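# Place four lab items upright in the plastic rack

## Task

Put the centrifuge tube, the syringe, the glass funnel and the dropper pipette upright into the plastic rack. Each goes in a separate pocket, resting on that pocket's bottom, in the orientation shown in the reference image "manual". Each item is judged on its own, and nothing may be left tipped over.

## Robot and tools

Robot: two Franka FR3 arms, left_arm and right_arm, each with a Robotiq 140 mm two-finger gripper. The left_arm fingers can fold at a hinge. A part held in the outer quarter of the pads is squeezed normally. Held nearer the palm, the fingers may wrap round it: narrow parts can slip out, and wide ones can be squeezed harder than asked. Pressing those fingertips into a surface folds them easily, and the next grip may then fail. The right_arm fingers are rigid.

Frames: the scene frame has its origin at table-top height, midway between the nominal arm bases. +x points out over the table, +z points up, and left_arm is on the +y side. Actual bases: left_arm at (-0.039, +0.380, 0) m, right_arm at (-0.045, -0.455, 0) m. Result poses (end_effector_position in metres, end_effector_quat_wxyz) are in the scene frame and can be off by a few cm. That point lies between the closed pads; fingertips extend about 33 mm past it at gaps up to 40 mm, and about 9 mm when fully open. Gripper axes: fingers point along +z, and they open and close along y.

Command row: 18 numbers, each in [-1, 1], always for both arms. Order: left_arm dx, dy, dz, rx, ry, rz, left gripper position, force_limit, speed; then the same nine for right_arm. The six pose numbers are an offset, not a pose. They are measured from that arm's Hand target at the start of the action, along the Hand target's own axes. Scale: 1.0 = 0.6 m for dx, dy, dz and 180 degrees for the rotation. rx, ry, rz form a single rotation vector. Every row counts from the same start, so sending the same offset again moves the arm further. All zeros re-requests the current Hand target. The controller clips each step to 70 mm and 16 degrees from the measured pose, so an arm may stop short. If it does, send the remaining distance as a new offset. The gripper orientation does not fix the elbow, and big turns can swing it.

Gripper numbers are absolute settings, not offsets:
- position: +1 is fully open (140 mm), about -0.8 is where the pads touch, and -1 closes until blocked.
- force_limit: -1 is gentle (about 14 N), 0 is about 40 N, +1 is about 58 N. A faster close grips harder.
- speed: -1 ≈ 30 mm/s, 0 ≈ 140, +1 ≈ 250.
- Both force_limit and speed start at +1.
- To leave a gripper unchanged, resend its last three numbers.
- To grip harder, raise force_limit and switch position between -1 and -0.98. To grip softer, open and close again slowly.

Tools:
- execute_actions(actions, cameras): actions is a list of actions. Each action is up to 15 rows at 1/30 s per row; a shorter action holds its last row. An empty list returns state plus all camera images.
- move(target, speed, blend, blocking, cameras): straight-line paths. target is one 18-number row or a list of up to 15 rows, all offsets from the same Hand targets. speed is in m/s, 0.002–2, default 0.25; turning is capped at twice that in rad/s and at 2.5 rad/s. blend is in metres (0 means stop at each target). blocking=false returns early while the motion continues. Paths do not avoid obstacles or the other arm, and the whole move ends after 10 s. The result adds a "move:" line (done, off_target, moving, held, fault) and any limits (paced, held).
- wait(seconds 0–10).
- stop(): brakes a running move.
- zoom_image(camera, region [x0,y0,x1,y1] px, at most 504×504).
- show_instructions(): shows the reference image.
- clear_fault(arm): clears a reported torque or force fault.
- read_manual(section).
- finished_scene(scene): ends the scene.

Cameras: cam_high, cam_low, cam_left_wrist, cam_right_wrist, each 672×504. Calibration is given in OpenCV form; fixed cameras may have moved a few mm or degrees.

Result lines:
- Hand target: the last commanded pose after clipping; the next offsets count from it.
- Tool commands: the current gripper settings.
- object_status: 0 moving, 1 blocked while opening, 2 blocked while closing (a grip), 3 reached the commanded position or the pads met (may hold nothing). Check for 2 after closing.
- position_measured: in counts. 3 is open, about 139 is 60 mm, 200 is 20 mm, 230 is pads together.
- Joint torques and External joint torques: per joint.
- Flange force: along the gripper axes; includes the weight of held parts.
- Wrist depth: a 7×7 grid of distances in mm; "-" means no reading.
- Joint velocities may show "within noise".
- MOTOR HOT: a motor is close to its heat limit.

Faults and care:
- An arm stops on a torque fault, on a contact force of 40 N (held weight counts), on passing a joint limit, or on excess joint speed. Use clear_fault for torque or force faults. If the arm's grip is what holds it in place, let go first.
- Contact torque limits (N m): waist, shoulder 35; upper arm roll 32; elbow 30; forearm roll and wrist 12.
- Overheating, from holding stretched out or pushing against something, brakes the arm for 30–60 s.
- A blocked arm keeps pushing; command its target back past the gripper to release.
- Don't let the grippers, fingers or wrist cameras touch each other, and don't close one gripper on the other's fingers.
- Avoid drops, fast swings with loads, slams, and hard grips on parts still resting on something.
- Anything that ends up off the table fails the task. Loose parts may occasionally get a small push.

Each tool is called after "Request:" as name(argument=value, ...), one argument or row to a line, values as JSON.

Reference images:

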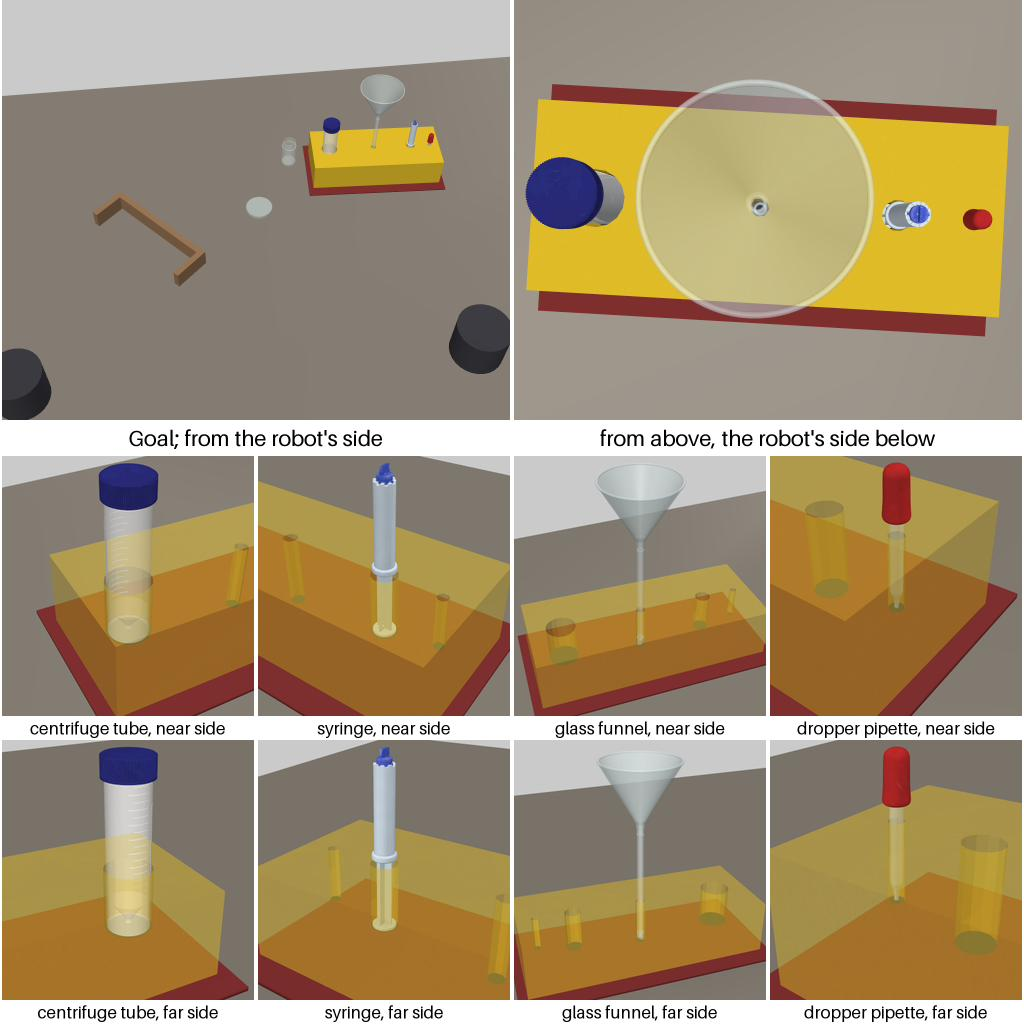

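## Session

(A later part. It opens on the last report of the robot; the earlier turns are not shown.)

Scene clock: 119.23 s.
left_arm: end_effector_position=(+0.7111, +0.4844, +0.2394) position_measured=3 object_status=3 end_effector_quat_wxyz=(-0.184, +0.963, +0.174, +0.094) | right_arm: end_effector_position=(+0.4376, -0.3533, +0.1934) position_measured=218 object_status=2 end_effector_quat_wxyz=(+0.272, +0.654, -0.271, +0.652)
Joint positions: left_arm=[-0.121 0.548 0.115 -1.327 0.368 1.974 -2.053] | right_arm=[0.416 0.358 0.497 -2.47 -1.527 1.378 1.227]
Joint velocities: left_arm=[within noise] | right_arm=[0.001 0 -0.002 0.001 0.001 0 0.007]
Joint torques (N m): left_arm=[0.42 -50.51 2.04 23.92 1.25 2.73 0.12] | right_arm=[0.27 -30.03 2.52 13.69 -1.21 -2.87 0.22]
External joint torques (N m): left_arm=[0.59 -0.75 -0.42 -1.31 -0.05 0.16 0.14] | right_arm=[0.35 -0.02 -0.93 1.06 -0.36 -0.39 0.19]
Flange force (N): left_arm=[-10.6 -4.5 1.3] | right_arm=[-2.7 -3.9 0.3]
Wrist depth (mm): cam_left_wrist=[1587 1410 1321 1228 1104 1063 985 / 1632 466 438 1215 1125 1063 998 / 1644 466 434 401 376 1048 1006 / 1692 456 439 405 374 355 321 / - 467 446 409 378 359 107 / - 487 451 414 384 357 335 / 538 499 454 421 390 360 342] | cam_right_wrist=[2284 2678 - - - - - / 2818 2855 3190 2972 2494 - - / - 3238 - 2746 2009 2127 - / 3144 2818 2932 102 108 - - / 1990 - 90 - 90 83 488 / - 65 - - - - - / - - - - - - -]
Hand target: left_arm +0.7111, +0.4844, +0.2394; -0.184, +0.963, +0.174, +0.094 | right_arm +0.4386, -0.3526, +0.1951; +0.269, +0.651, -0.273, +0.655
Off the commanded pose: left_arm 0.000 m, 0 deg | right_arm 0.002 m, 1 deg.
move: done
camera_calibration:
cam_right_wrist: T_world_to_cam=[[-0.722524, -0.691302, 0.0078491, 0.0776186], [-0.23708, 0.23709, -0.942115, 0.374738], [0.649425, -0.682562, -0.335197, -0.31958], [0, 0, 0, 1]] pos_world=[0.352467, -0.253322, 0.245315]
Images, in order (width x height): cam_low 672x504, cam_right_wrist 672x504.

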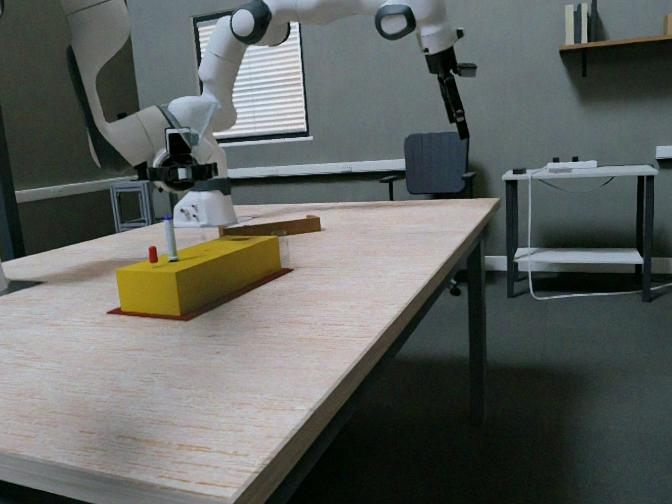

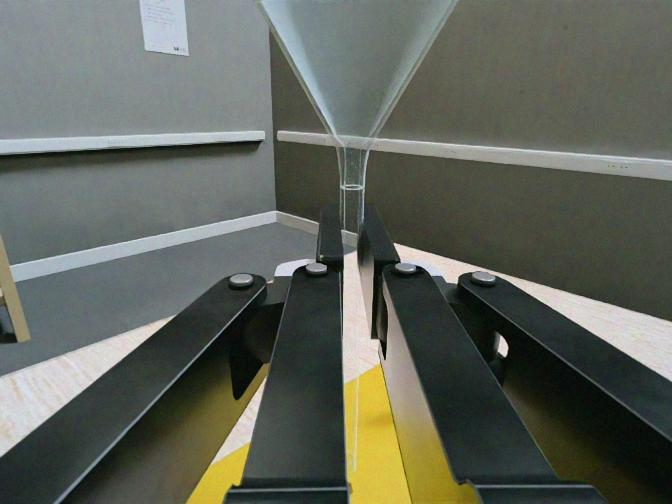

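Request:
move(
  target=[0,0,0,0,0,0,1,1,1, -0.0117,-0.007,0.007,0,0,0,-1,-0.05,-1],
  speed=0.08,
  cameras=["cam_low","cam_right_wrist"],
)

Request:
zoom_image(
  camera="cam_right_wrist",
  region=[330, 420, 410, 504],
)

Request:
zoom_image(
  camera="cam_low",
  region=[170, 200, 250, 270],
)

Scene clock: 120.40 s.
left_arm: end_effector_position=(+0.7111, +0.4844, +0.2394) position_measured=3 object_status=3 end_effector_quat_wxyz=(-0.184, +0.963, +0.174, +0.094) | right_arm: end_effector_position=(+0.4435, -0.3534, +0.1864) position_measured=218 object_status=2 end_effector_quat_wxyz=(+0.272, +0.654, -0.271, +0.652)
Joint positions: left_arm=[-0.121 0.548 0.115 -1.327 0.368 1.974 -2.053] | right_arm=[0.416 0.386 0.484 -2.452 -1.543 1.376 1.234]
Joint velocities: left_arm=[within noise] | right_arm=[0.003 0.001 0 0.002 -0.004 0 0.004]
Joint torques (N m): left_arm=[0.35 -50.53 2.06 23.88 1.24 2.72 0.07] | right_arm=[-0.27 -30.82 2.98 13.51 -1.18 -2.85 0.22]
External joint torques (N m): left_arm=[0.47 -0.69 -0.45 -1.37 -0.07 0.14 0.1] | right_arm=[-0.25 -0.07 -0.71 1.05 -0.35 -0.37 0.19]
Flange force (N): left_arm=[-10.8 -4.3 1.3] | right_arm=[-2.1 -3.4 0.9]
Wrist depth (mm): cam_left_wrist=[1587 1455 1298 1215 1148 1058 985 / 1644 462 437 1209 1125 1068 989 / 1632 468 435 402 377 1034 1006 / 1668 459 437 406 374 354 321 / - 467 444 412 380 357 108 / - 488 449 414 381 358 336 / 534 499 457 420 389 362 344] | cam_right_wrist=[- 2855 - - - 2284 - / 2086 2855 - - - - - / 3099 3557 - - - 1990 - / 2333 2583 3099 139 106 - - / 2191 - 90 - 90 83 476 / - 65 - - - - - / - - - - - - -]
Hand target: left_arm +0.7111, +0.4844, +0.2394; -0.184, +0.963, +0.174, +0.094 | right_arm +0.4446, -0.3526, +0.1881; +0.269, +0.651, -0.273, +0.655
Off the commanded pose: left_arm 0.000 m, 0 deg | right_arm 0.002 m, 1 deg.
move: done
camera_calibration:
cam_right_wrist: T_world_to_cam=[[-0.722747, -0.691071, 0.00759624, 0.0820656], [-0.236907, 0.237411, -0.942078, 0.369576], [0.649239, -0.682684, -0.335308, -0.325765], [0, 0, 0, 1]] pos_world=[0.358367, -0.253423, 0.238315]
Images, in order (width x height): cam_low 672x504, cam_right_wrist 672x504.

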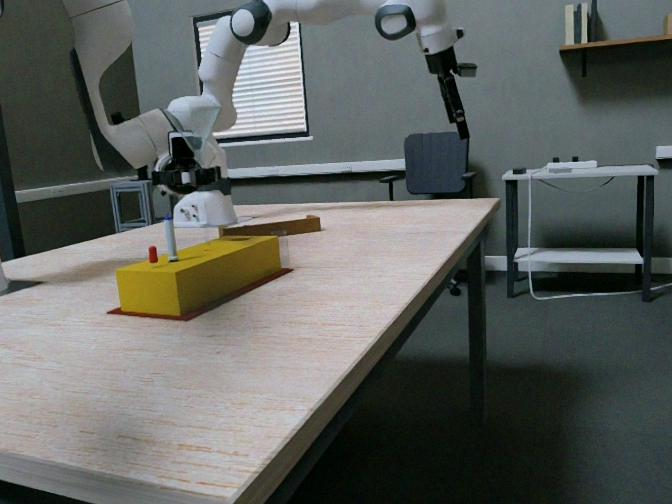

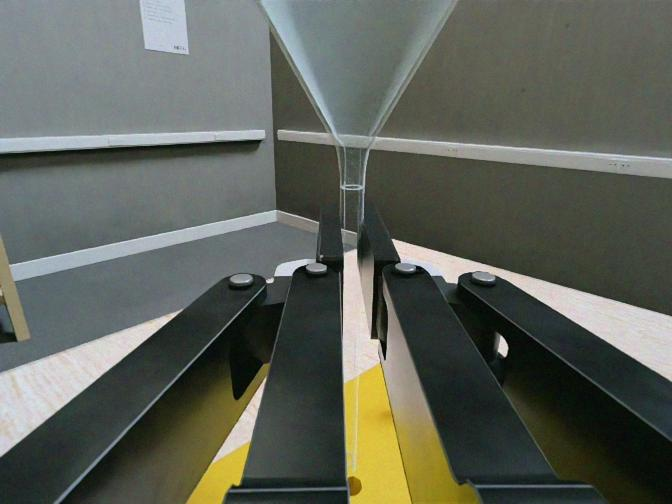

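Scaled by 6.000 from the camera's 672x504 image, which has a finer 960x720 frame.

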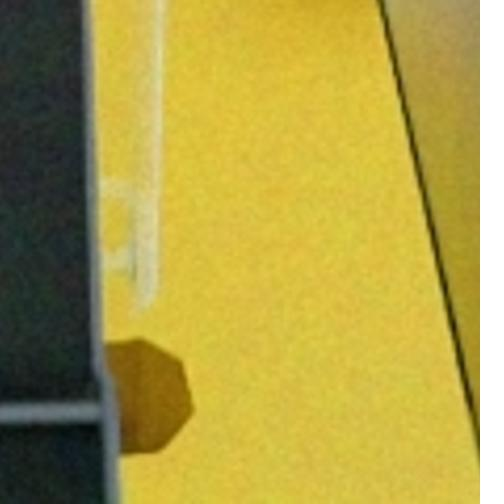

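Scaled by 6.300 from the camera's 672x504 image, which has a finer 960x720 frame.

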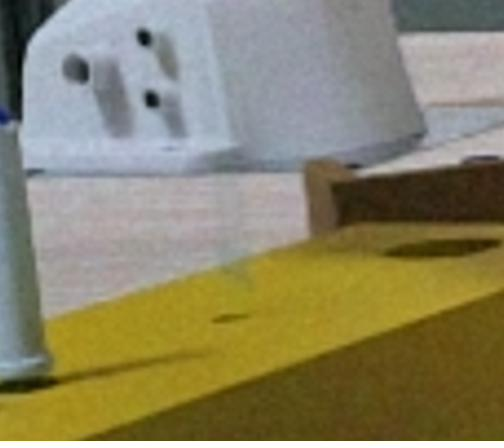

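Request:
move(
  target=[0,0,0,0,0,0,1,1,1, -0.0100,0.0028,-0.0008,0,0,0,-1,-0.05,-1],
  speed=0.06,
  cameras=["cam_low","cam_right_wrist"],
)

Request:
zoom_image(
  camera="cam_right_wrist",
  region=[330, 420, 410, 504],
)

Request:
zoom_image(
  camera="cam_low",
  region=[180, 210, 240, 265],
)

Scene clock: 121.80 s.
left_arm: end_effector_position=(+0.7111, +0.4844, +0.2394) position_measured=3 object_status=3 end_effector_quat_wxyz=(-0.184, +0.963, +0.174, +0.094) | right_arm: end_effector_position=(+0.4421, -0.3541, +0.1804) position_measured=218 object_status=2 end_effector_quat_wxyz=(+0.272, +0.654, -0.271, +0.652)
Joint positions: left_arm=[-0.121 0.548 0.115 -1.327 0.368 1.974 -2.053] | right_arm=[0.421 0.402 0.479 -2.45 -1.545 1.372 1.248]
Joint velocities: left_arm=[within noise] | right_arm=[0.001 -0.002 -0.001 0 0 -0.001 0.005]
Joint torques (N m): left_arm=[0.39 -50.54 2.08 23.89 1.22 2.73 0.14] | right_arm=[0.34 -31.07 2.87 13.25 -1.14 -2.88 0.29]
External joint torques (N m): left_arm=[0.52 -0.71 -0.42 -1.36 -0.08 0.15 0.17] | right_arm=[0.27 -0.17 -0.99 1.14 -0.36 -0.41 0.26]
Flange force (N): left_arm=[-10.7 -4.5 1.4] | right_arm=[-2.5 -3.7 0.5]
Wrist depth (mm): cam_left_wrist=[1598 1428 1352 1215 1137 1053 989 / 1609 462 439 1209 1148 1078 985 / 1632 468 433 399 376 1038 1002 / 1680 460 439 407 378 355 321 / - 464 446 409 381 358 107 / - 489 450 413 383 359 335 / 543 496 455 418 389 362 344] | cam_right_wrist=[- 2855 - - - - - / - - - - - - - / - 2855 - - 2148 2066 1595 / 2333 2746 3144 140 112 2191 - / 2009 - 90 - 90 83 460 / - 65 - - - - - / - - - - - - -]
Hand target: left_arm +0.7111, +0.4844, +0.2394; -0.184, +0.963, +0.174, +0.094 | right_arm +0.4432, -0.3535, +0.1821; +0.269, +0.651, -0.273, +0.655
Off the commanded pose: left_arm 0.000 m, 0 deg | right_arm 0.002 m, 1 deg.
move: done
camera_calibration:
cam_right_wrist: T_world_to_cam=[[-0.722523, -0.691303, 0.00785166, 0.0804176], [-0.237143, 0.237152, -0.942084, 0.363778], [0.649403, -0.682539, -0.335285, -0.327372], [0, 0, 0, 1]] pos_world=[0.356967, -0.254122, 0.232315]
Images, in order (width x height): cam_low 672x504, cam_right_wrist 672x504.

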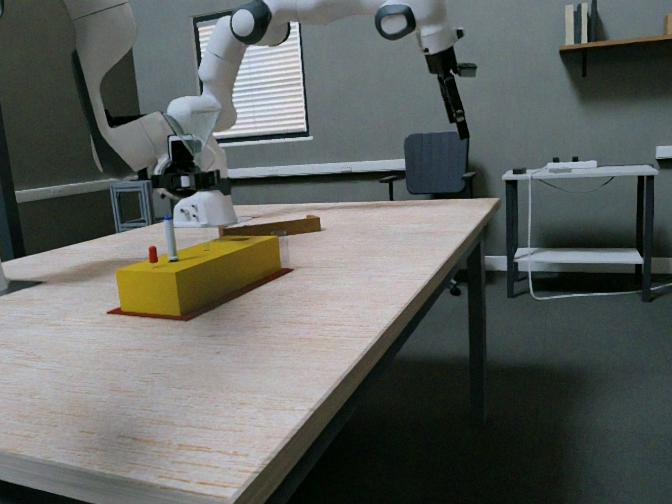

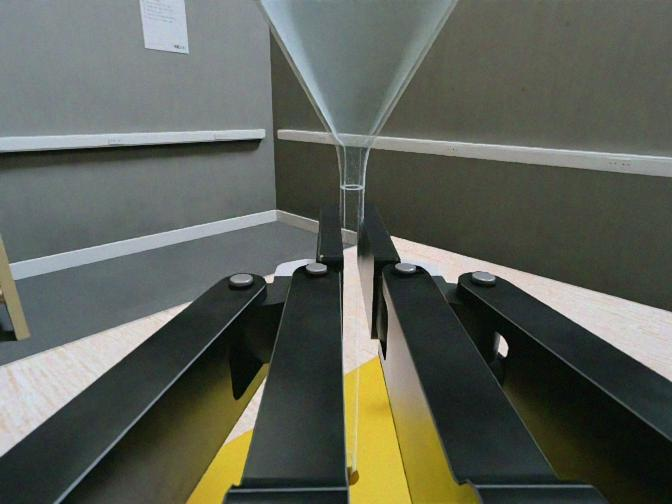

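Scaled by 6.000 from the camera's 672x504 image, which has a finer 960x720 frame.

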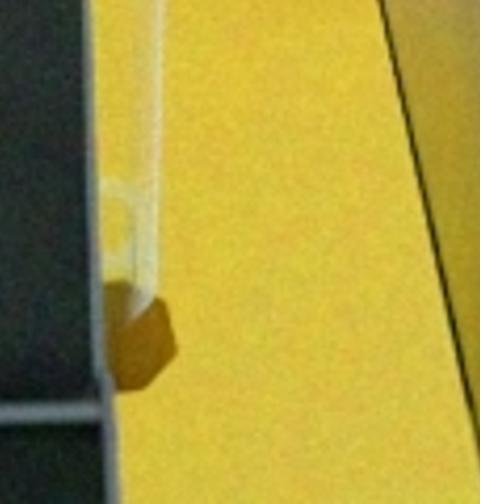

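Scaled by 8.400 from the camera's 672x504 image, which has a finer 960x720 frame.

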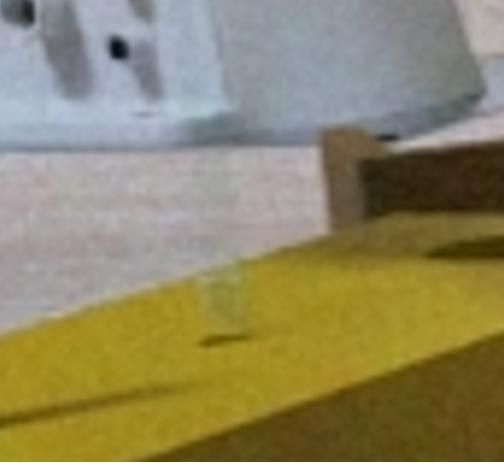

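Request:
move(
  target=[0,0,0,0,0,0,1,1,1, -0.0133,0,-0.0005,0,0,0,-1,-0.05,-1],
  speed=0.05,
  cameras=["cam_low","cam_right_wrist"],
)

Request:
zoom_image(
  camera="cam_right_wrist",
  region=[330, 420, 410, 504],
)

Request:
zoom_image(
  camera="cam_low",
  region=[180, 210, 240, 265],
)

Scene clock: 123.07 s.
left_arm: end_effector_position=(+0.7111, +0.4844, +0.2394) position_measured=3 object_status=3 end_effector_quat_wxyz=(-0.184, +0.963, +0.174, +0.094) | right_arm: end_effector_position=(+0.4419, -0.3540, +0.1724) position_measured=218 object_status=2 end_effector_quat_wxyz=(+0.273, +0.654, -0.271, +0.652)
Joint positions: left_arm=[-0.121 0.548 0.115 -1.327 0.368 1.974 -2.053] | right_arm=[0.427 0.427 0.471 -2.441 -1.549 1.366 1.263]
Joint velocities: left_arm=[within noise] | right_arm=[0 0.001 -0.001 0 0.001 -0.001 0.005]
Joint torques (N m): left_arm=[0.34 -50.51 2.02 23.87 1.22 2.72 0.16] | right_arm=[0.31 -31.53 2.5 12.94 -1.11 -2.82 0.25]
External joint torques (N m): left_arm=[0.3 -0.72 -0.6 -1.34 -0.09 0.16 0.18] | right_arm=[0.37 -0.18 -1.41 1.13 -0.37 -0.32 0.22]
Flange force (N): left_arm=[-10.7 -4.2 1.2] | right_arm=[-2.7 -3.8 1.0]
Wrist depth (mm): cam_left_wrist=[1587 1428 1298 1215 1120 1063 981 / 1609 465 439 1222 1154 1073 993 / 1655 470 434 401 378 1038 998 / 1668 460 437 404 375 355 321 / - 463 445 409 378 358 108 / - 489 446 414 383 357 335 / 536 500 456 420 389 361 344] | cam_right_wrist=[1937 2781 - - 2893 - - / 2066 2614 - - 2523 - - / - - - - - - 2818 / 2358 2781 3390 140 116 - - / 1972 - 90 - 90 83 449 / - 65 - - - - - / - - - - - - -]
Hand target: left_arm +0.7111, +0.4844, +0.2394; -0.184, +0.963, +0.174, +0.094 | right_arm +0.4430, -0.3532, +0.1741; +0.269, +0.651, -0.273, +0.655
Off the commanded pose: left_arm 0.000 m, 0 deg | right_arm 0.002 m, 1 deg.
move: done
camera_calibration:
cam_right_wrist: T_world_to_cam=[[-0.72267, -0.691146, 0.00808278, 0.0805144], [-0.237248, 0.237052, -0.942083, 0.356157], [0.6492, -0.682733, -0.335283, -0.329766], [0, 0, 0, 1]] pos_world=[0.356767, -0.253922, 0.224314]
Images, in order (width x height): cam_low 672x504, cam_right_wrist 672x504.

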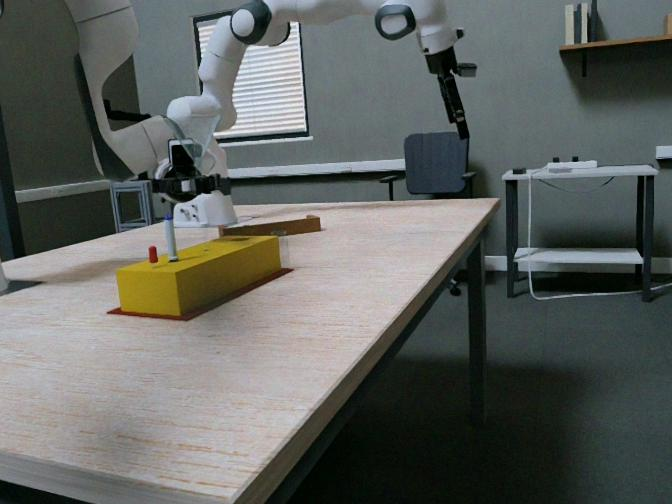

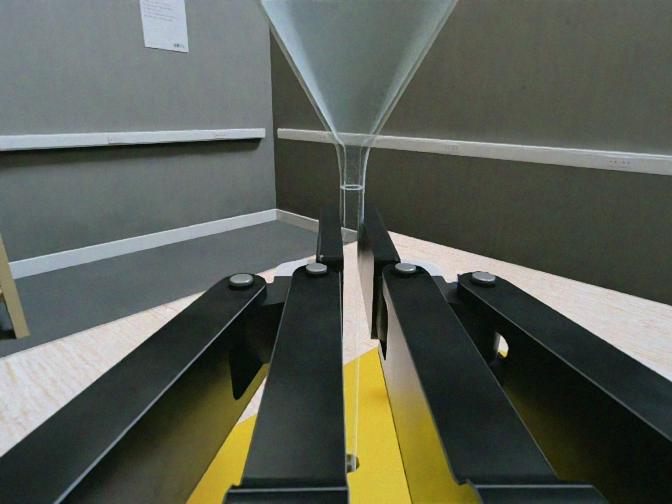

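Scaled by 6.000 from the camera's 672x504 image, which has a finer 960x720 frame.

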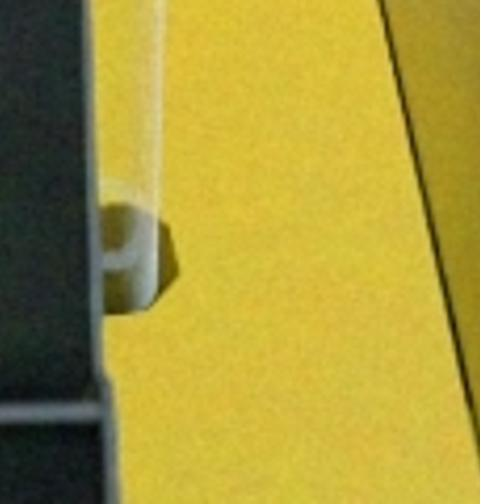

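Scaled by 8.400 from the camera's 672x504 image, which has a finer 960x720 frame.

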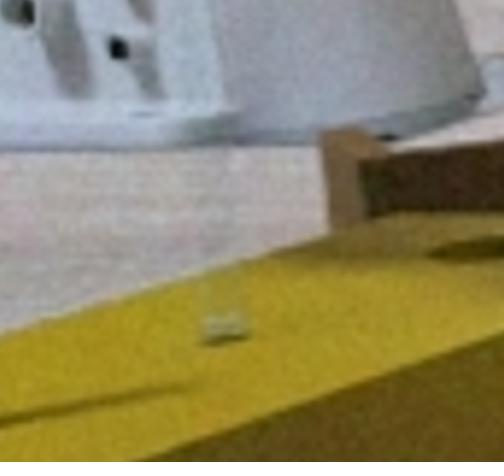

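Request:
move(
  target=[0,0,0,0,0,0,1,1,1, -0.0333,0,0,0,0,0,-1,-0.05,-1],
  speed=0.06,
  cameras=["cam_low","cam_right_wrist"],
)

Request:
zoom_image(
  camera="cam_right_wrist",
  region=[320, 340, 420, 480],
)

Scene clock: 124.47 s.
left_arm: end_effector_position=(+0.7111, +0.4844, +0.2394) position_measured=3 object_status=3 end_effector_quat_wxyz=(-0.184, +0.963, +0.174, +0.094) | right_arm: end_effector_position=(+0.4421, -0.3540, +0.1525) position_measured=218 object_status=2 end_effector_quat_wxyz=(+0.273, +0.654, -0.271, +0.652)
Joint positions: left_arm=[-0.121 0.548 0.115 -1.327 0.368 1.974 -2.053] | right_arm=[0.442 0.49 0.453 -2.417 -1.56 1.354 1.298]
Joint velocities: left_arm=[within noise] | right_arm=[0 0 0.001 0.001 0.001 -0.001 0.006]
Joint torques (N m): left_arm=[0.4 -50.59 2.02 23.83 1.23 2.71 0.1] | right_arm=[0.32 -32.7 3.46 12.16 -0.98 -2.9 0.19]
External joint torques (N m): left_arm=[0.42 -0.84 -0.55 -1.37 -0.08 0.15 0.13] | right_arm=[0.26 -0.07 -0.97 1.04 -0.33 -0.37 0.16]
Flange force (N): left_arm=[-11.3 -4.5 1.2] | right_arm=[-2.6 -3.5 0.5]
Wrist depth (mm): cam_left_wrist=[1587 1446 1321 1235 1131 1053 985 / 1598 465 438 1215 1148 1078 993 / 1609 470 433 399 376 1048 998 / 1655 458 438 404 374 354 321 / - 467 442 412 378 356 108 / - 492 450 415 386 358 335 / 536 496 458 421 389 362 344] | cam_right_wrist=[2646 2106 - - - - - / 2333 2583 3444 4018 - - - / 2552 3013 - - - - 1736 / 2494 3013 3499 125 129 545 - / 1793 - 90 - 90 83 411 / - 65 - - - - - / - - - - - - -]
Hand target: left_arm +0.7111, +0.4844, +0.2394; -0.184, +0.963, +0.174, +0.094 | right_arm +0.4432, -0.3532, +0.1541; +0.269, +0.651, -0.273, +0.655
Off the commanded pose: left_arm 0.000 m, 0 deg | right_arm 0.002 m, 1 deg.
move: done
camera_calibration:
cam_right_wrist: T_world_to_cam=[[-0.722801, -0.691005, 0.00837888, 0.0808413], [-0.237341, 0.236839, -0.942113, 0.337443], [0.64902, -0.682949, -0.335192, -0.336577], [0, 0, 0, 1]] pos_world=[0.356967, -0.253923, 0.204414]
Images, in order (width x height): cam_low 672x504, cam_right_wrist 672x504.

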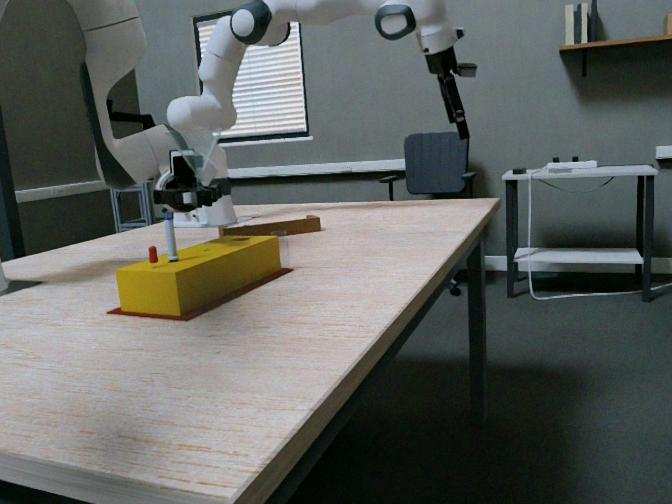

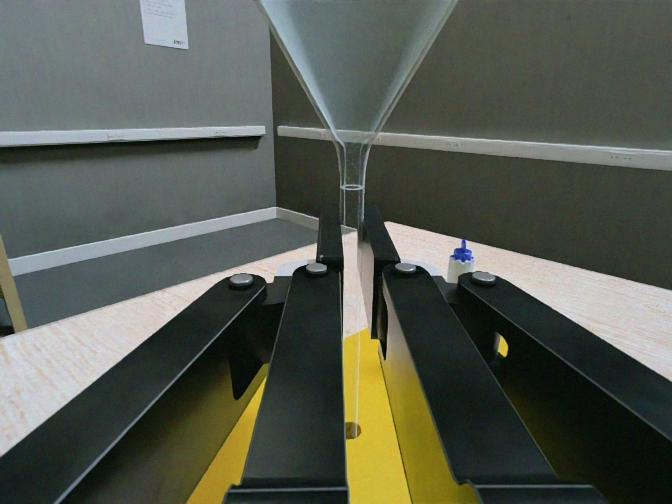

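Scaled by 3.600 from the camera's 672x504 image, which has a finer 960x720 frame.

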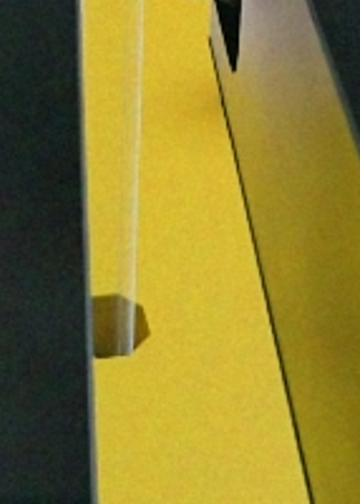

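Request:
move(
  target=[0,0,0,0,0,0,1,1,1, -0.03,0,0,0,0,0,-1,-0.05,-1],
  speed=0.06,
)

Request:
move(
  target=[0,0,0,0,0,0,1,1,1, -0.005,0,0,0,0,0,-1,-0.05,-1],
  speed=0.04,
  cameras=["cam_low","cam_right_wrist"],
)

Request:
zoom_image(
  camera="cam_right_wrist",
  region=[320, 300, 420, 440],
)

Scene clock: 126.07 s.
left_arm: end_effector_position=(+0.7111, +0.4844, +0.2394) position_measured=3 object_status=3 end_effector_quat_wxyz=(-0.184, +0.963, +0.174, +0.094) | right_arm: end_effector_position=(+0.4422, -0.3542, +0.1345) position_measured=218 object_status=2 end_effector_quat_wxyz=(+0.273, +0.654, -0.271, +0.652)
Joint positions: left_arm=[-0.121 0.548 0.115 -1.327 0.368 1.974 -2.053] | right_arm=[0.455 0.546 0.435 -2.393 -1.569 1.344 1.328]
Joint velocities: left_arm=[within noise] | right_arm=[-0.001 0 0.001 0.001 0 -0.001 0.006]
Joint torques (N m): left_arm=[0.38 -50.53 2.03 23.85 1.22 2.73 0.15] | right_arm=[0.42 -33.65 3.68 11.43 -0.92 -2.86 0.18]
External joint torques (N m): left_arm=[0.49 -0.81 -0.47 -1.34 -0.08 0.16 0.17] | right_arm=[0.39 -0.08 -0.97 1.04 -0.37 -0.32 0.15]
Flange force (N): left_arm=[-10.9 -4.6 1.3] | right_arm=[-2.7 -3.4 0.5]
Wrist depth (mm): cam_left_wrist=[1598 1428 1336 1215 1131 1048 981 / 1620 466 438 1222 1131 1063 989 / 1632 471 434 399 375 1048 1006 / 1705 459 439 407 375 354 321 / - 467 444 411 381 357 107 / - 489 446 415 383 360 336 / 533 499 455 418 387 360 344] | cam_right_wrist=[2523 2746 3338 - - - - / 2333 - - 2746 2614 - - / 2333 1903 3741 3390 - - - / 2465 2932 2781 102 112 509 486 / 381 - 90 - 90 83 373 / - 65 - - - - - / - - - - - - -]
Hand target: left_arm +0.7111, +0.4844, +0.2394; -0.184, +0.963, +0.174, +0.094 | right_arm +0.4433, -0.3531, +0.1361; +0.269, +0.651, -0.273, +0.655
Off the commanded pose: left_arm 0.000 m, 0 deg | right_arm 0.002 m, 1 deg.
move: done

Scene clock: 126.77 s.
left_arm: end_effector_position=(+0.7111, +0.4844, +0.2394) position_measured=3 object_status=3 end_effector_quat_wxyz=(-0.184, +0.963, +0.174, +0.094) | right_arm: end_effector_position=(+0.4421, -0.3543, +0.1316) position_measured=218 object_status=2 end_effector_quat_wxyz=(+0.273, +0.653, -0.271, +0.652)
Joint positions: left_arm=[-0.121 0.548 0.115 -1.327 0.368 1.974 -2.053] | right_arm=[0.46 0.554 0.43 -2.389 -1.57 1.344 1.333]
Joint velocities: left_arm=[within noise] | right_arm=[0.006 0.001 -0.004 0 -0.001 0.001 0.004]
Joint torques (N m): left_arm=[0.37 -50.5 2.08 23.85 1.22 2.74 0.09] | right_arm=[0.55 -33.93 3.58 11.48 -0.92 -2.89 0.17]
External joint torques (N m): left_arm=[0.51 -0.94 -0.4 -1.25 -0.07 0.18 0.11] | right_arm=[0.54 -0.3 -1.06 1.31 -0.4 -0.34 0.14]
Flange force (N): left_arm=[-11.0 -4.6 1.1] | right_arm=[-2.6 -4.0 0.4]
Wrist depth (mm): cam_left_wrist=[1598 1428 1336 1215 1120 1034 989 / 1598 462 438 1228 1131 1063 998 / 1668 469 435 401 378 1043 1015 / 1668 458 437 406 375 353 320 / - 465 444 409 379 358 107 / - 490 446 413 383 359 335 / 533 500 456 418 390 361 343] | cam_right_wrist=[2746 2746 2678 - - - - / 2148 2855 - - - - 1409 / 2712 - - - - - - / 2614 2893 2893 124 200 512 485 / 379 - 90 - 90 84 368 / - - - - - - - / - - - - - - -]
Hand target: left_arm +0.7111, +0.4844, +0.2394; -0.184, +0.963, +0.174, +0.094 | right_arm +0.4434, -0.3531, +0.1331; +0.269, +0.651, -0.273, +0.655
Off the commanded pose: left_arm 0.000 m, 0 deg | right_arm 0.002 m, 1 deg.
move: done
camera_calibration:
cam_right_wrist: T_world_to_cam=[[-0.723267, -0.690517, 0.00839394, 0.0812373], [-0.23699, 0.236777, -0.942217, 0.317608], [0.64863, -0.683464, -0.334899, -0.343864], [0, 0, 0, 1]] pos_world=[0.357067, -0.254125, 0.183414]
Images, in order (width x height): cam_low 672x504, cam_right_wrist 672x504.

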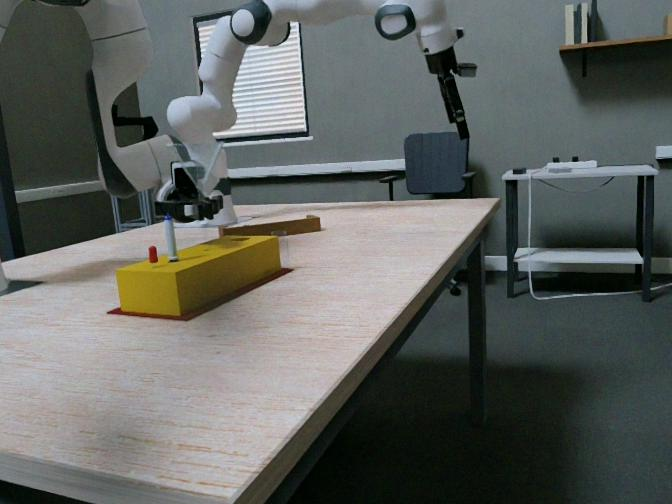

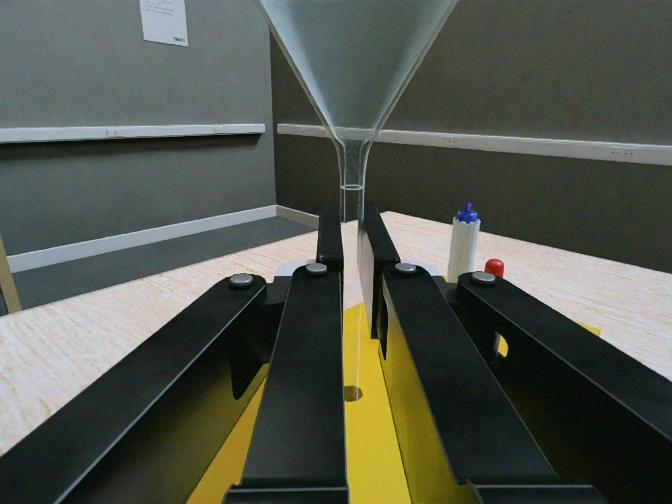

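Scaled by 3.600 from the camera's 672x504 image, which has a finer 960x720 frame.

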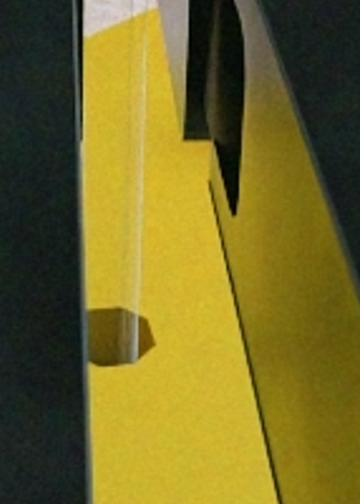

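Request:
move(
  target=[0,0,0,0,0,0,1,1,1, -0.005,0,0,0,0,0,-1,-0.05,-1],
  speed=0.03,
)

Request:
move(
  target=[0,0,0,0,0,0,1,1,1, -0.004,0,0,0,0,0,-1,-0.05,-1],
  speed=0.03,
)

Scene clock: 127.70 s.
left_arm: end_effector_position=(+0.7111, +0.4844, +0.2394) position_measured=3 object_status=3 end_effector_quat_wxyz=(-0.184, +0.963, +0.174, +0.094) | right_arm: end_effector_position=(+0.4421, -0.3543, +0.1286) position_measured=218 object_status=2 end_effector_quat_wxyz=(+0.273, +0.653, -0.271, +0.652)
Joint positions: left_arm=[-0.121 0.548 0.115 -1.327 0.368 1.974 -2.053] | right_arm=[0.464 0.563 0.425 -2.385 -1.571 1.344 1.338]
Joint velocities: left_arm=[within noise] | right_arm=[0.004 0.002 -0.005 0.001 0 0.001 0.004]
Joint torques (N m): left_arm=[0.42 -50.45 1.98 23.87 1.21 2.74 0.15] | right_arm=[0.94 -34.03 3.95 11.37 -0.92 -2.86 0.23]
External joint torques (N m): left_arm=[0.68 -1.09 -0.41 -1.14 -0.08 0.19 0.18] | right_arm=[0.85 -0.17 -0.76 1.24 -0.41 -0.31 0.2]
Flange force (N): left_arm=[-10.6 -4.9 1.0] | right_arm=[-2.9 -3.9 -0.3]
Wrist depth (mm): cam_left_wrist=[1609 1419 1313 1215 1148 1073 985 / 1609 464 438 1228 1142 1058 1015 / 1598 470 434 399 378 1048 1002 / 1680 458 438 406 378 353 322 / - 467 444 412 381 358 107 / - 491 452 414 381 359 334 / 534 497 457 418 387 360 343] | cam_right_wrist=[2465 2712 3056 - - - - / 2465 - 2465 - - - - / 2308 2855 3557 - - - - / 2465 2855 2855 124 200 489 450 / 368 - 90 - 90 83 362 / - 65 - - - - - / - - - - - - -]
Hand target: left_arm +0.7111, +0.4844, +0.2394; -0.184, +0.963, +0.174, +0.094 | right_arm +0.4434, -0.3531, +0.1301; +0.269, +0.651, -0.273, +0.655
Off the commanded pose: left_arm 0.000 m, 0 deg | right_arm 0.002 m, 1 deg.
move: done

Scene clock: 128.40 s.
left_arm: end_effector_position=(+0.7111, +0.4844, +0.2394) position_measured=3 object_status=3 end_effector_quat_wxyz=(-0.184, +0.963, +0.174, +0.094) | right_arm: end_effector_position=(+0.4421, -0.3544, +0.1263) position_measured=218 object_status=2 end_effector_quat_wxyz=(+0.273, +0.653, -0.271, +0.652)
Joint positions: left_arm=[-0.121 0.548 0.115 -1.327 0.368 1.974 -2.053] | right_arm=[0.468 0.57 0.42 -2.381 -1.571 1.344 1.342]
Joint velocities: left_arm=[within noise] | right_arm=[0.006 0.001 -0.004 0 0.001 -0.001 0.004]
Joint torques (N m): left_arm=[0.42 -50.54 2.05 23.9 1.22 2.72 0.13] | right_arm=[-0.46 -33.97 3.85 11.3 -0.92 -2.85 0.18]
External joint torques (N m): left_arm=[0.51 -0.97 -0.46 -1.22 -0.08 0.16 0.15] | right_arm=[-0.52 0.03 -0.85 1.23 -0.42 -0.3 0.15]
Flange force (N): left_arm=[-10.8 -4.6 1.0] | right_arm=[-2.8 -3.8 1.5]
Wrist depth (mm): cam_left_wrist=[1587 1446 1313 1228 1137 1058 993 / 1587 463 436 1228 1137 1058 989 / 1576 469 432 398 378 1053 1011 / 1632 454 438 405 375 353 320 / - 466 440 411 378 359 107 / - 489 449 414 383 360 334 / 535 502 455 418 389 361 344] | cam_right_wrist=[- 3499 2781 - - 1854 - / 2678 2646 5292 - - - - / - 2614 - - - - - / 2523 2746 2893 124 200 486 485 / 365 - 90 - 90 83 354 / - 65 - - - - - / - - - - - - -]
Hand target: left_arm +0.7111, +0.4844, +0.2394; -0.184, +0.963, +0.174, +0.094 | right_arm +0.4434, -0.3531, +0.1277; +0.269, +0.651, -0.273, +0.655
Off the commanded pose: left_arm 0.000 m, 0 deg | right_arm 0.002 m, 1 deg.
move: done

Request:
move(
  target=[0,0,0,0,0,0,1,1,1, -0.004,0,0,0,0,0,-1,-0.05,-1],
  speed=0.03,
)

Request:
move(
  target=[0,0,0,0,0,0,1,1,1, -0.004,0,0,0,0,0,-1,-0.05,-1],
  speed=0.03,
)

Scene clock: 129.33 s.
left_arm: end_effector_position=(+0.7111, +0.4844, +0.2394) position_measured=3 object_status=3 end_effector_quat_wxyz=(-0.184, +0.963, +0.174, +0.094) | right_arm: end_effector_position=(+0.4422, -0.3544, +0.1241) position_measured=218 object_status=2 end_effector_quat_wxyz=(+0.273, +0.653, -0.271, +0.652)
Joint positions: left_arm=[-0.121 0.548 0.115 -1.327 0.368 1.974 -2.053] | right_arm=[0.472 0.576 0.415 -2.378 -1.572 1.344 1.346]
Joint velocities: left_arm=[within noise] | right_arm=[0.004 -0.001 -0.003 0 0.001 0 0.001]
Joint torques (N m): left_arm=[0.39 -50.55 2 23.89 1.21 2.74 0.12] | right_arm=[0.15 -34.21 2.98 11.25 -0.91 -2.8 0.25]
External joint torques (N m): left_arm=[0.3 -0.74 -0.64 -1.33 -0.1 0.18 0.14] | right_arm=[0.15 -0.03 -1.65 1.26 -0.42 -0.23 0.22]
Flange force (N): left_arm=[-10.8 -4.2 1.2] | right_arm=[-3.6 -4.1 1.7]
Wrist depth (mm): cam_left_wrist=[1565 1419 1313 1209 1137 1058 976 / 1598 463 436 1209 1137 1078 1002 / 1587 468 433 402 378 1048 998 / 1668 460 436 407 376 354 320 / - 465 443 411 378 357 108 / - 490 451 415 383 359 335 / 536 499 455 420 389 360 344] | cam_right_wrist=[- 2855 - - - - - / 2333 1887 - - - 2009 - / 2893 2781 3444 - 2583 - - / 2358 2893 508 124 128 475 489 / 363 - 90 - 90 83 354 / - 65 - - - - - / - - - - - - -]
Hand target: left_arm +0.7111, +0.4844, +0.2394; -0.184, +0.963, +0.174, +0.094 | right_arm +0.4434, -0.3531, +0.1253; +0.269, +0.651, -0.273, +0.655
Off the commanded pose: left_arm 0.000 m, 0 deg | right_arm 0.002 m, 1 deg.
move: done

Scene clock: 130.03 s.
left_arm: end_effector_position=(+0.7111, +0.4844, +0.2394) position_measured=3 object_status=3 end_effector_quat_wxyz=(-0.184, +0.963, +0.174, +0.094) | right_arm: end_effector_position=(+0.4424, -0.3545, +0.1234) position_measured=218 object_status=2 end_effector_quat_wxyz=(+0.274, +0.652, -0.271, +0.653)
Joint positions: left_arm=[-0.121 0.548 0.115 -1.327 0.368 1.974 -2.053] | right_arm=[0.475 0.582 0.413 -2.374 -1.572 1.339 1.349]
Joint torques (N m): left_arm=[0.38 -50.54 2 23.88 1.22 2.72 0.13] | right_arm=[0.22 -33.18 3.73 10.98 -1.04 -2.23 0.12]
External joint torques (N m): left_arm=[0.5 -0.94 -0.49 -1.25 -0.08 0.16 0.16] | right_arm=[0.13 0.99 -0.98 1.09 -0.56 0.33 0.09]
Flange force (N): left_arm=[-10.9 -4.6 1.1] | right_arm=[-5.7 -4.9 1.5]
Wrist depth (mm): cam_left_wrist=[1620 1419 1321 1209 1137 1048 989 / 1598 463 438 1209 1137 1073 976 / 1644 473 432 401 376 1053 998 / 1655 457 436 404 376 353 320 / - 468 445 410 379 359 107 / - 490 450 415 383 357 334 / 534 500 456 416 389 359 343] | cam_right_wrist=[2214 2614 2893 - - - - / 2308 2646 3499 - - - - / 2009 2855 3190 - 2583 2214 1793 / 3013 2614 515 125 200 533 465 / 364 - 90 - 90 83 352 / - 65 - - - - - / - - - - - - -]
Hand target: left_arm +0.7111, +0.4844, +0.2394; -0.184, +0.963, +0.174, +0.094 | right_arm +0.4434, -0.3531, +0.1229; +0.269, +0.651, -0.273, +0.655
Off the commanded pose: left_arm 0.000 m, 0 deg | right_arm 0.002 m, 1 deg.
move: done

Request:
execute_actions(
  actions=[
    [[0,0,0,0,0,0,1,1,1, 0.0015,0,0,0,0,0,-0.45,-0.05,-1]],
    [[0,0,0,0,0,0,1,1,1, 0,0,0,0,0,0,-0.45,-0.05,-1]],
  ],
  cameras=["cam_right_wrist","cam_low"],
)

Scene clock: 131.33 s.
left_arm: end_effector_position=(+0.7111, +0.4844, +0.2394) position_measured=3 object_status=3 end_effector_quat_wxyz=(-0.184, +0.963, +0.174, +0.094) | right_arm: end_effector_position=(+0.4425, -0.3544, +0.1235) position_measured=186 object_status=3 end_effector_quat_wxyz=(+0.273, +0.652, -0.271, +0.654)
Joint positions: left_arm=[-0.121 0.548 0.115 -1.327 0.368 1.974 -2.053] | right_arm=[0.475 0.582 0.413 -2.374 -1.573 1.339 1.35]
Joint torques (N m): left_arm=[0.41 -50.57 2.08 23.88 1.23 2.73 0.12] | right_arm=[-0.07 -34.95 4.02 10.43 -0.75 -2.58 0.18]
External joint torques (N m): left_arm=[0.36 -1.09 -0.52 -1.15 -0.07 0.19 0.15] | right_arm=[-0.18 -0.75 -0.71 0.52 -0.27 -0.02 0.15]
External joint torques at the end of the 1st action: left_arm=[0.37 -0.89 -0.53 -1.27 -0.08 0.15 0.15] | right_arm=[-0.18 -0.7 -0.64 0.49 -0.28 -0.03 0.15]
Flange force (N): left_arm=[-11.0 -4.5 0.8] | right_arm=[0.8 -0.6 1.7]
Flange force at the end of the 1st action (N): left_arm=[-10.9 -4.4 1.0] | right_arm=[0.7 -0.6 1.6]
Wrist depth (mm): cam_left_wrist=[1587 1455 1336 1209 1131 1043 985 / 1576 464 436 1196 1148 1068 976 / 1598 469 433 400 377 1038 993 / 1655 461 438 407 373 355 320 / - 466 445 410 379 358 108 / - 489 451 415 383 358 335 / 539 501 454 420 389 361 343] | cam_right_wrist=[- - - 2972 - - - / 2614 2781 2818 - - - - / 2333 2191 2712 - - - - / 2552 2678 520 475 125 489 485 / 394 - - 201 90 84 379 / - 65 - 159 - 76 - / - - - 127 - - -]
Hand target: left_arm +0.7111, +0.4844, +0.2394; -0.184, +0.963, +0.174, +0.094 | right_arm +0.4434, -0.3531, +0.1238; +0.269, +0.651, -0.273, +0.655
Off the commanded pose: left_arm 0.000 m, 0 deg | right_arm 0.002 m, 1 deg.
camera_calibration:
cam_right_wrist: T_world_to_cam=[[-0.723854, -0.689924, 0.00631865, 0.0821785], [-0.232331, 0.235114, -0.943792, 0.307566], [0.649659, -0.684636, -0.330479, -0.348378], [0, 0, 0, 1]] pos_world=[0.35727, -0.254128, 0.174627]
Images, in order (width x height): cam_low 672x504, cam_right_wrist 672x504.

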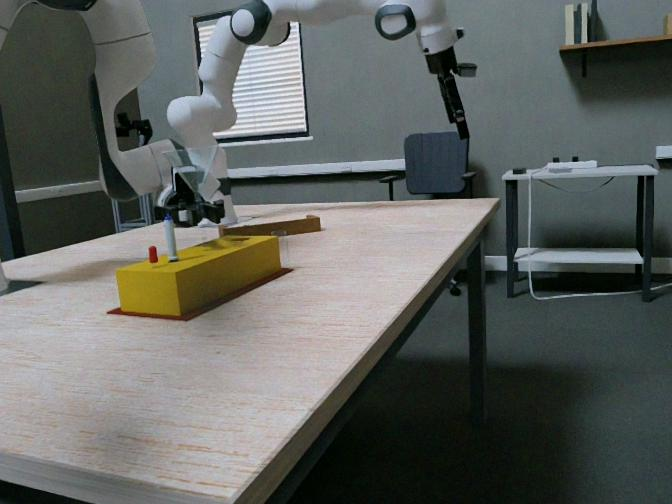

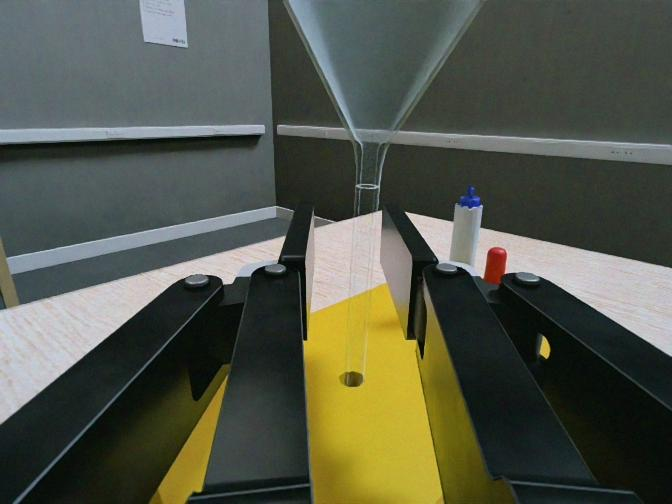

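Request:
move(
  target=[
    [0,0,0,0,0,0,1,1,1, 0,0,-0.2,0,0,0,-0.45,-0.05,-1],
    [0,0,0,0,0,0,1,1,1, 0.2937,-0.1057,-0.373,0,-0.5,0,-0.45,-0.05,-1],
    [0,0,0,0,0,0,1,1,1, 0.1103,-0.2978,-0.7572,-0.3422,-0.4455,0.4461,-0.45,-0.05,-1],
  ],
  speed=[0.15,0.4,0.4],
  blend=[0.02,0.05,0],
  cameras=["cam_high","cam_low","cam_right_wrist"],
)

Scene clock: 140.00 s.
left_arm: end_effector_position=(+0.7111, +0.4844, +0.2394) position_measured=3 object_status=3 end_effector_quat_wxyz=(-0.184, +0.963, +0.174, +0.094) | right_arm: end_effector_position=(+0.2486, +0.0951, +0.1900) position_measured=186 object_status=3 end_effector_quat_wxyz=(+0.126, -0.381, +0.915, +0.051)
Joint positions: left_arm=[-0.121 0.548 0.115 -1.327 0.368 1.974 -2.053] | right_arm=[0.674 0.07 0.436 -2.159 -0.189 2.473 2.025]
Joint velocities: left_arm=[within noise] | right_arm=[0.002 -0.001 0.001 0 0.001 0 0.007]
Joint torques (N m): left_arm=[0.36 -50.49 2.04 23.86 1.22 2.74 0.13] | right_arm=[0.27 -30.45 0.15 24.62 0.43 2.75 0.18]
External joint torques (N m): left_arm=[0.36 -0.72 -0.54 -1.34 -0.08 0.17 0.16] | right_arm=[0.28 0.11 -0.87 0.95 -0.3 -0.24 0.18]
Flange force (N): left_arm=[-10.8 -4.3 1.3] | right_arm=[-4.6 2.0 0.7]
Wrist depth (mm): cam_left_wrist=[1587 1474 1328 1228 1142 1058 998 / 1655 463 438 1202 1120 1063 1002 / 1644 471 433 398 378 1043 1011 / 1668 462 442 406 376 353 320 / - 463 444 410 379 358 108 / - 493 450 413 383 358 335 / 534 499 454 419 391 361 343] | cam_right_wrist=[263 265 265 257 261 267 268 / 289 291 291 280 294 294 296 / 322 325 325 320 325 328 327 / 365 363 349 356 146 368 372 / 407 - - 397 90 83 410 / - 65 - 489 - 76 - / - - - 590 - - -]
Hand target: left_arm +0.7111, +0.4844, +0.2394; -0.184, +0.963, +0.174, +0.094 | right_arm +0.2486, +0.0946, +0.1893; +0.125, -0.378, +0.916, +0.050
Off the commanded pose: left_arm 0.000 m, 0 deg | right_arm 0.001 m, 0 deg.
move: done; limits=paced
camera_calibration:
cam_right_wrist: T_world_to_cam=[[-0.716264, 0.697677, 0.0146043, 0.116119], [0.576562, 0.579874, 0.575606, -0.30285], [0.393118, 0.420706, -0.817597, 0.158561], [0, 0, 0, 1]] pos_world=[0.195451, 0.0278936, 0.302265]
Images, in order (width x height): cam_high 672x504, cam_low 672x504, cam_right_wrist 672x504.

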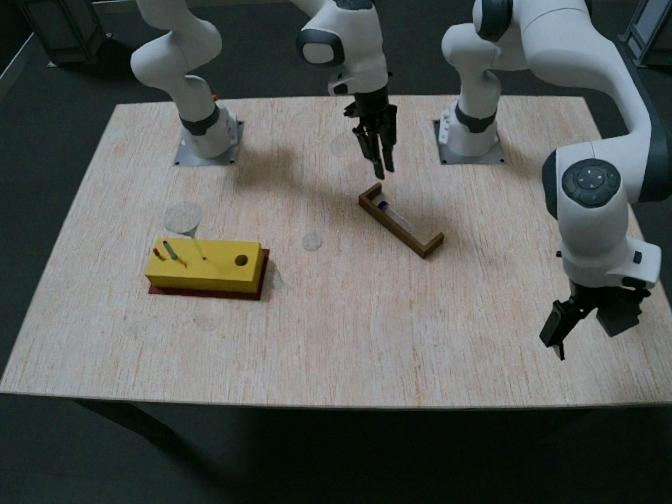

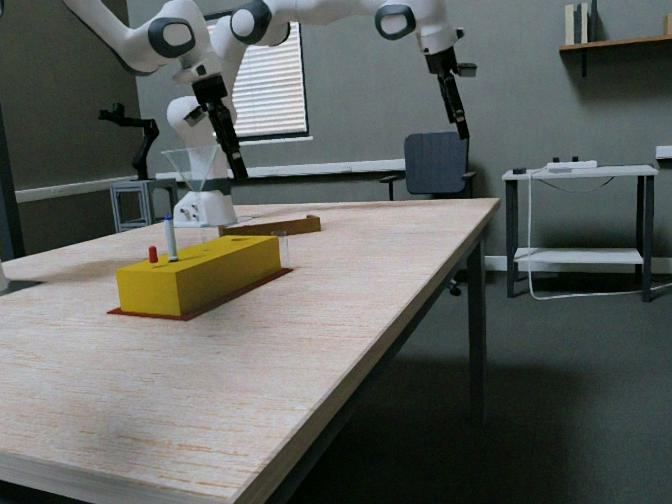

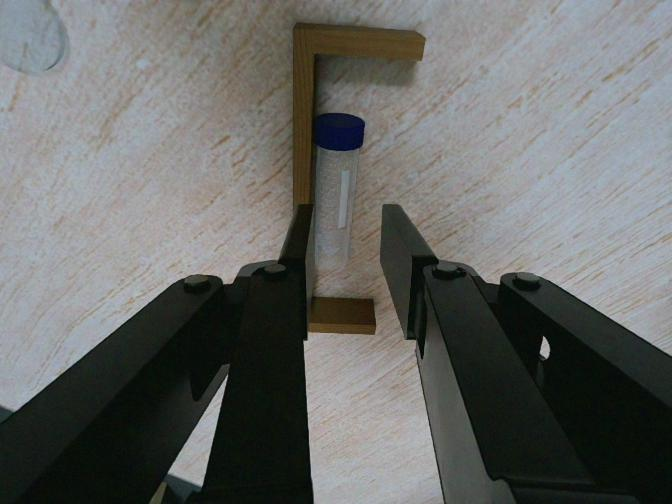

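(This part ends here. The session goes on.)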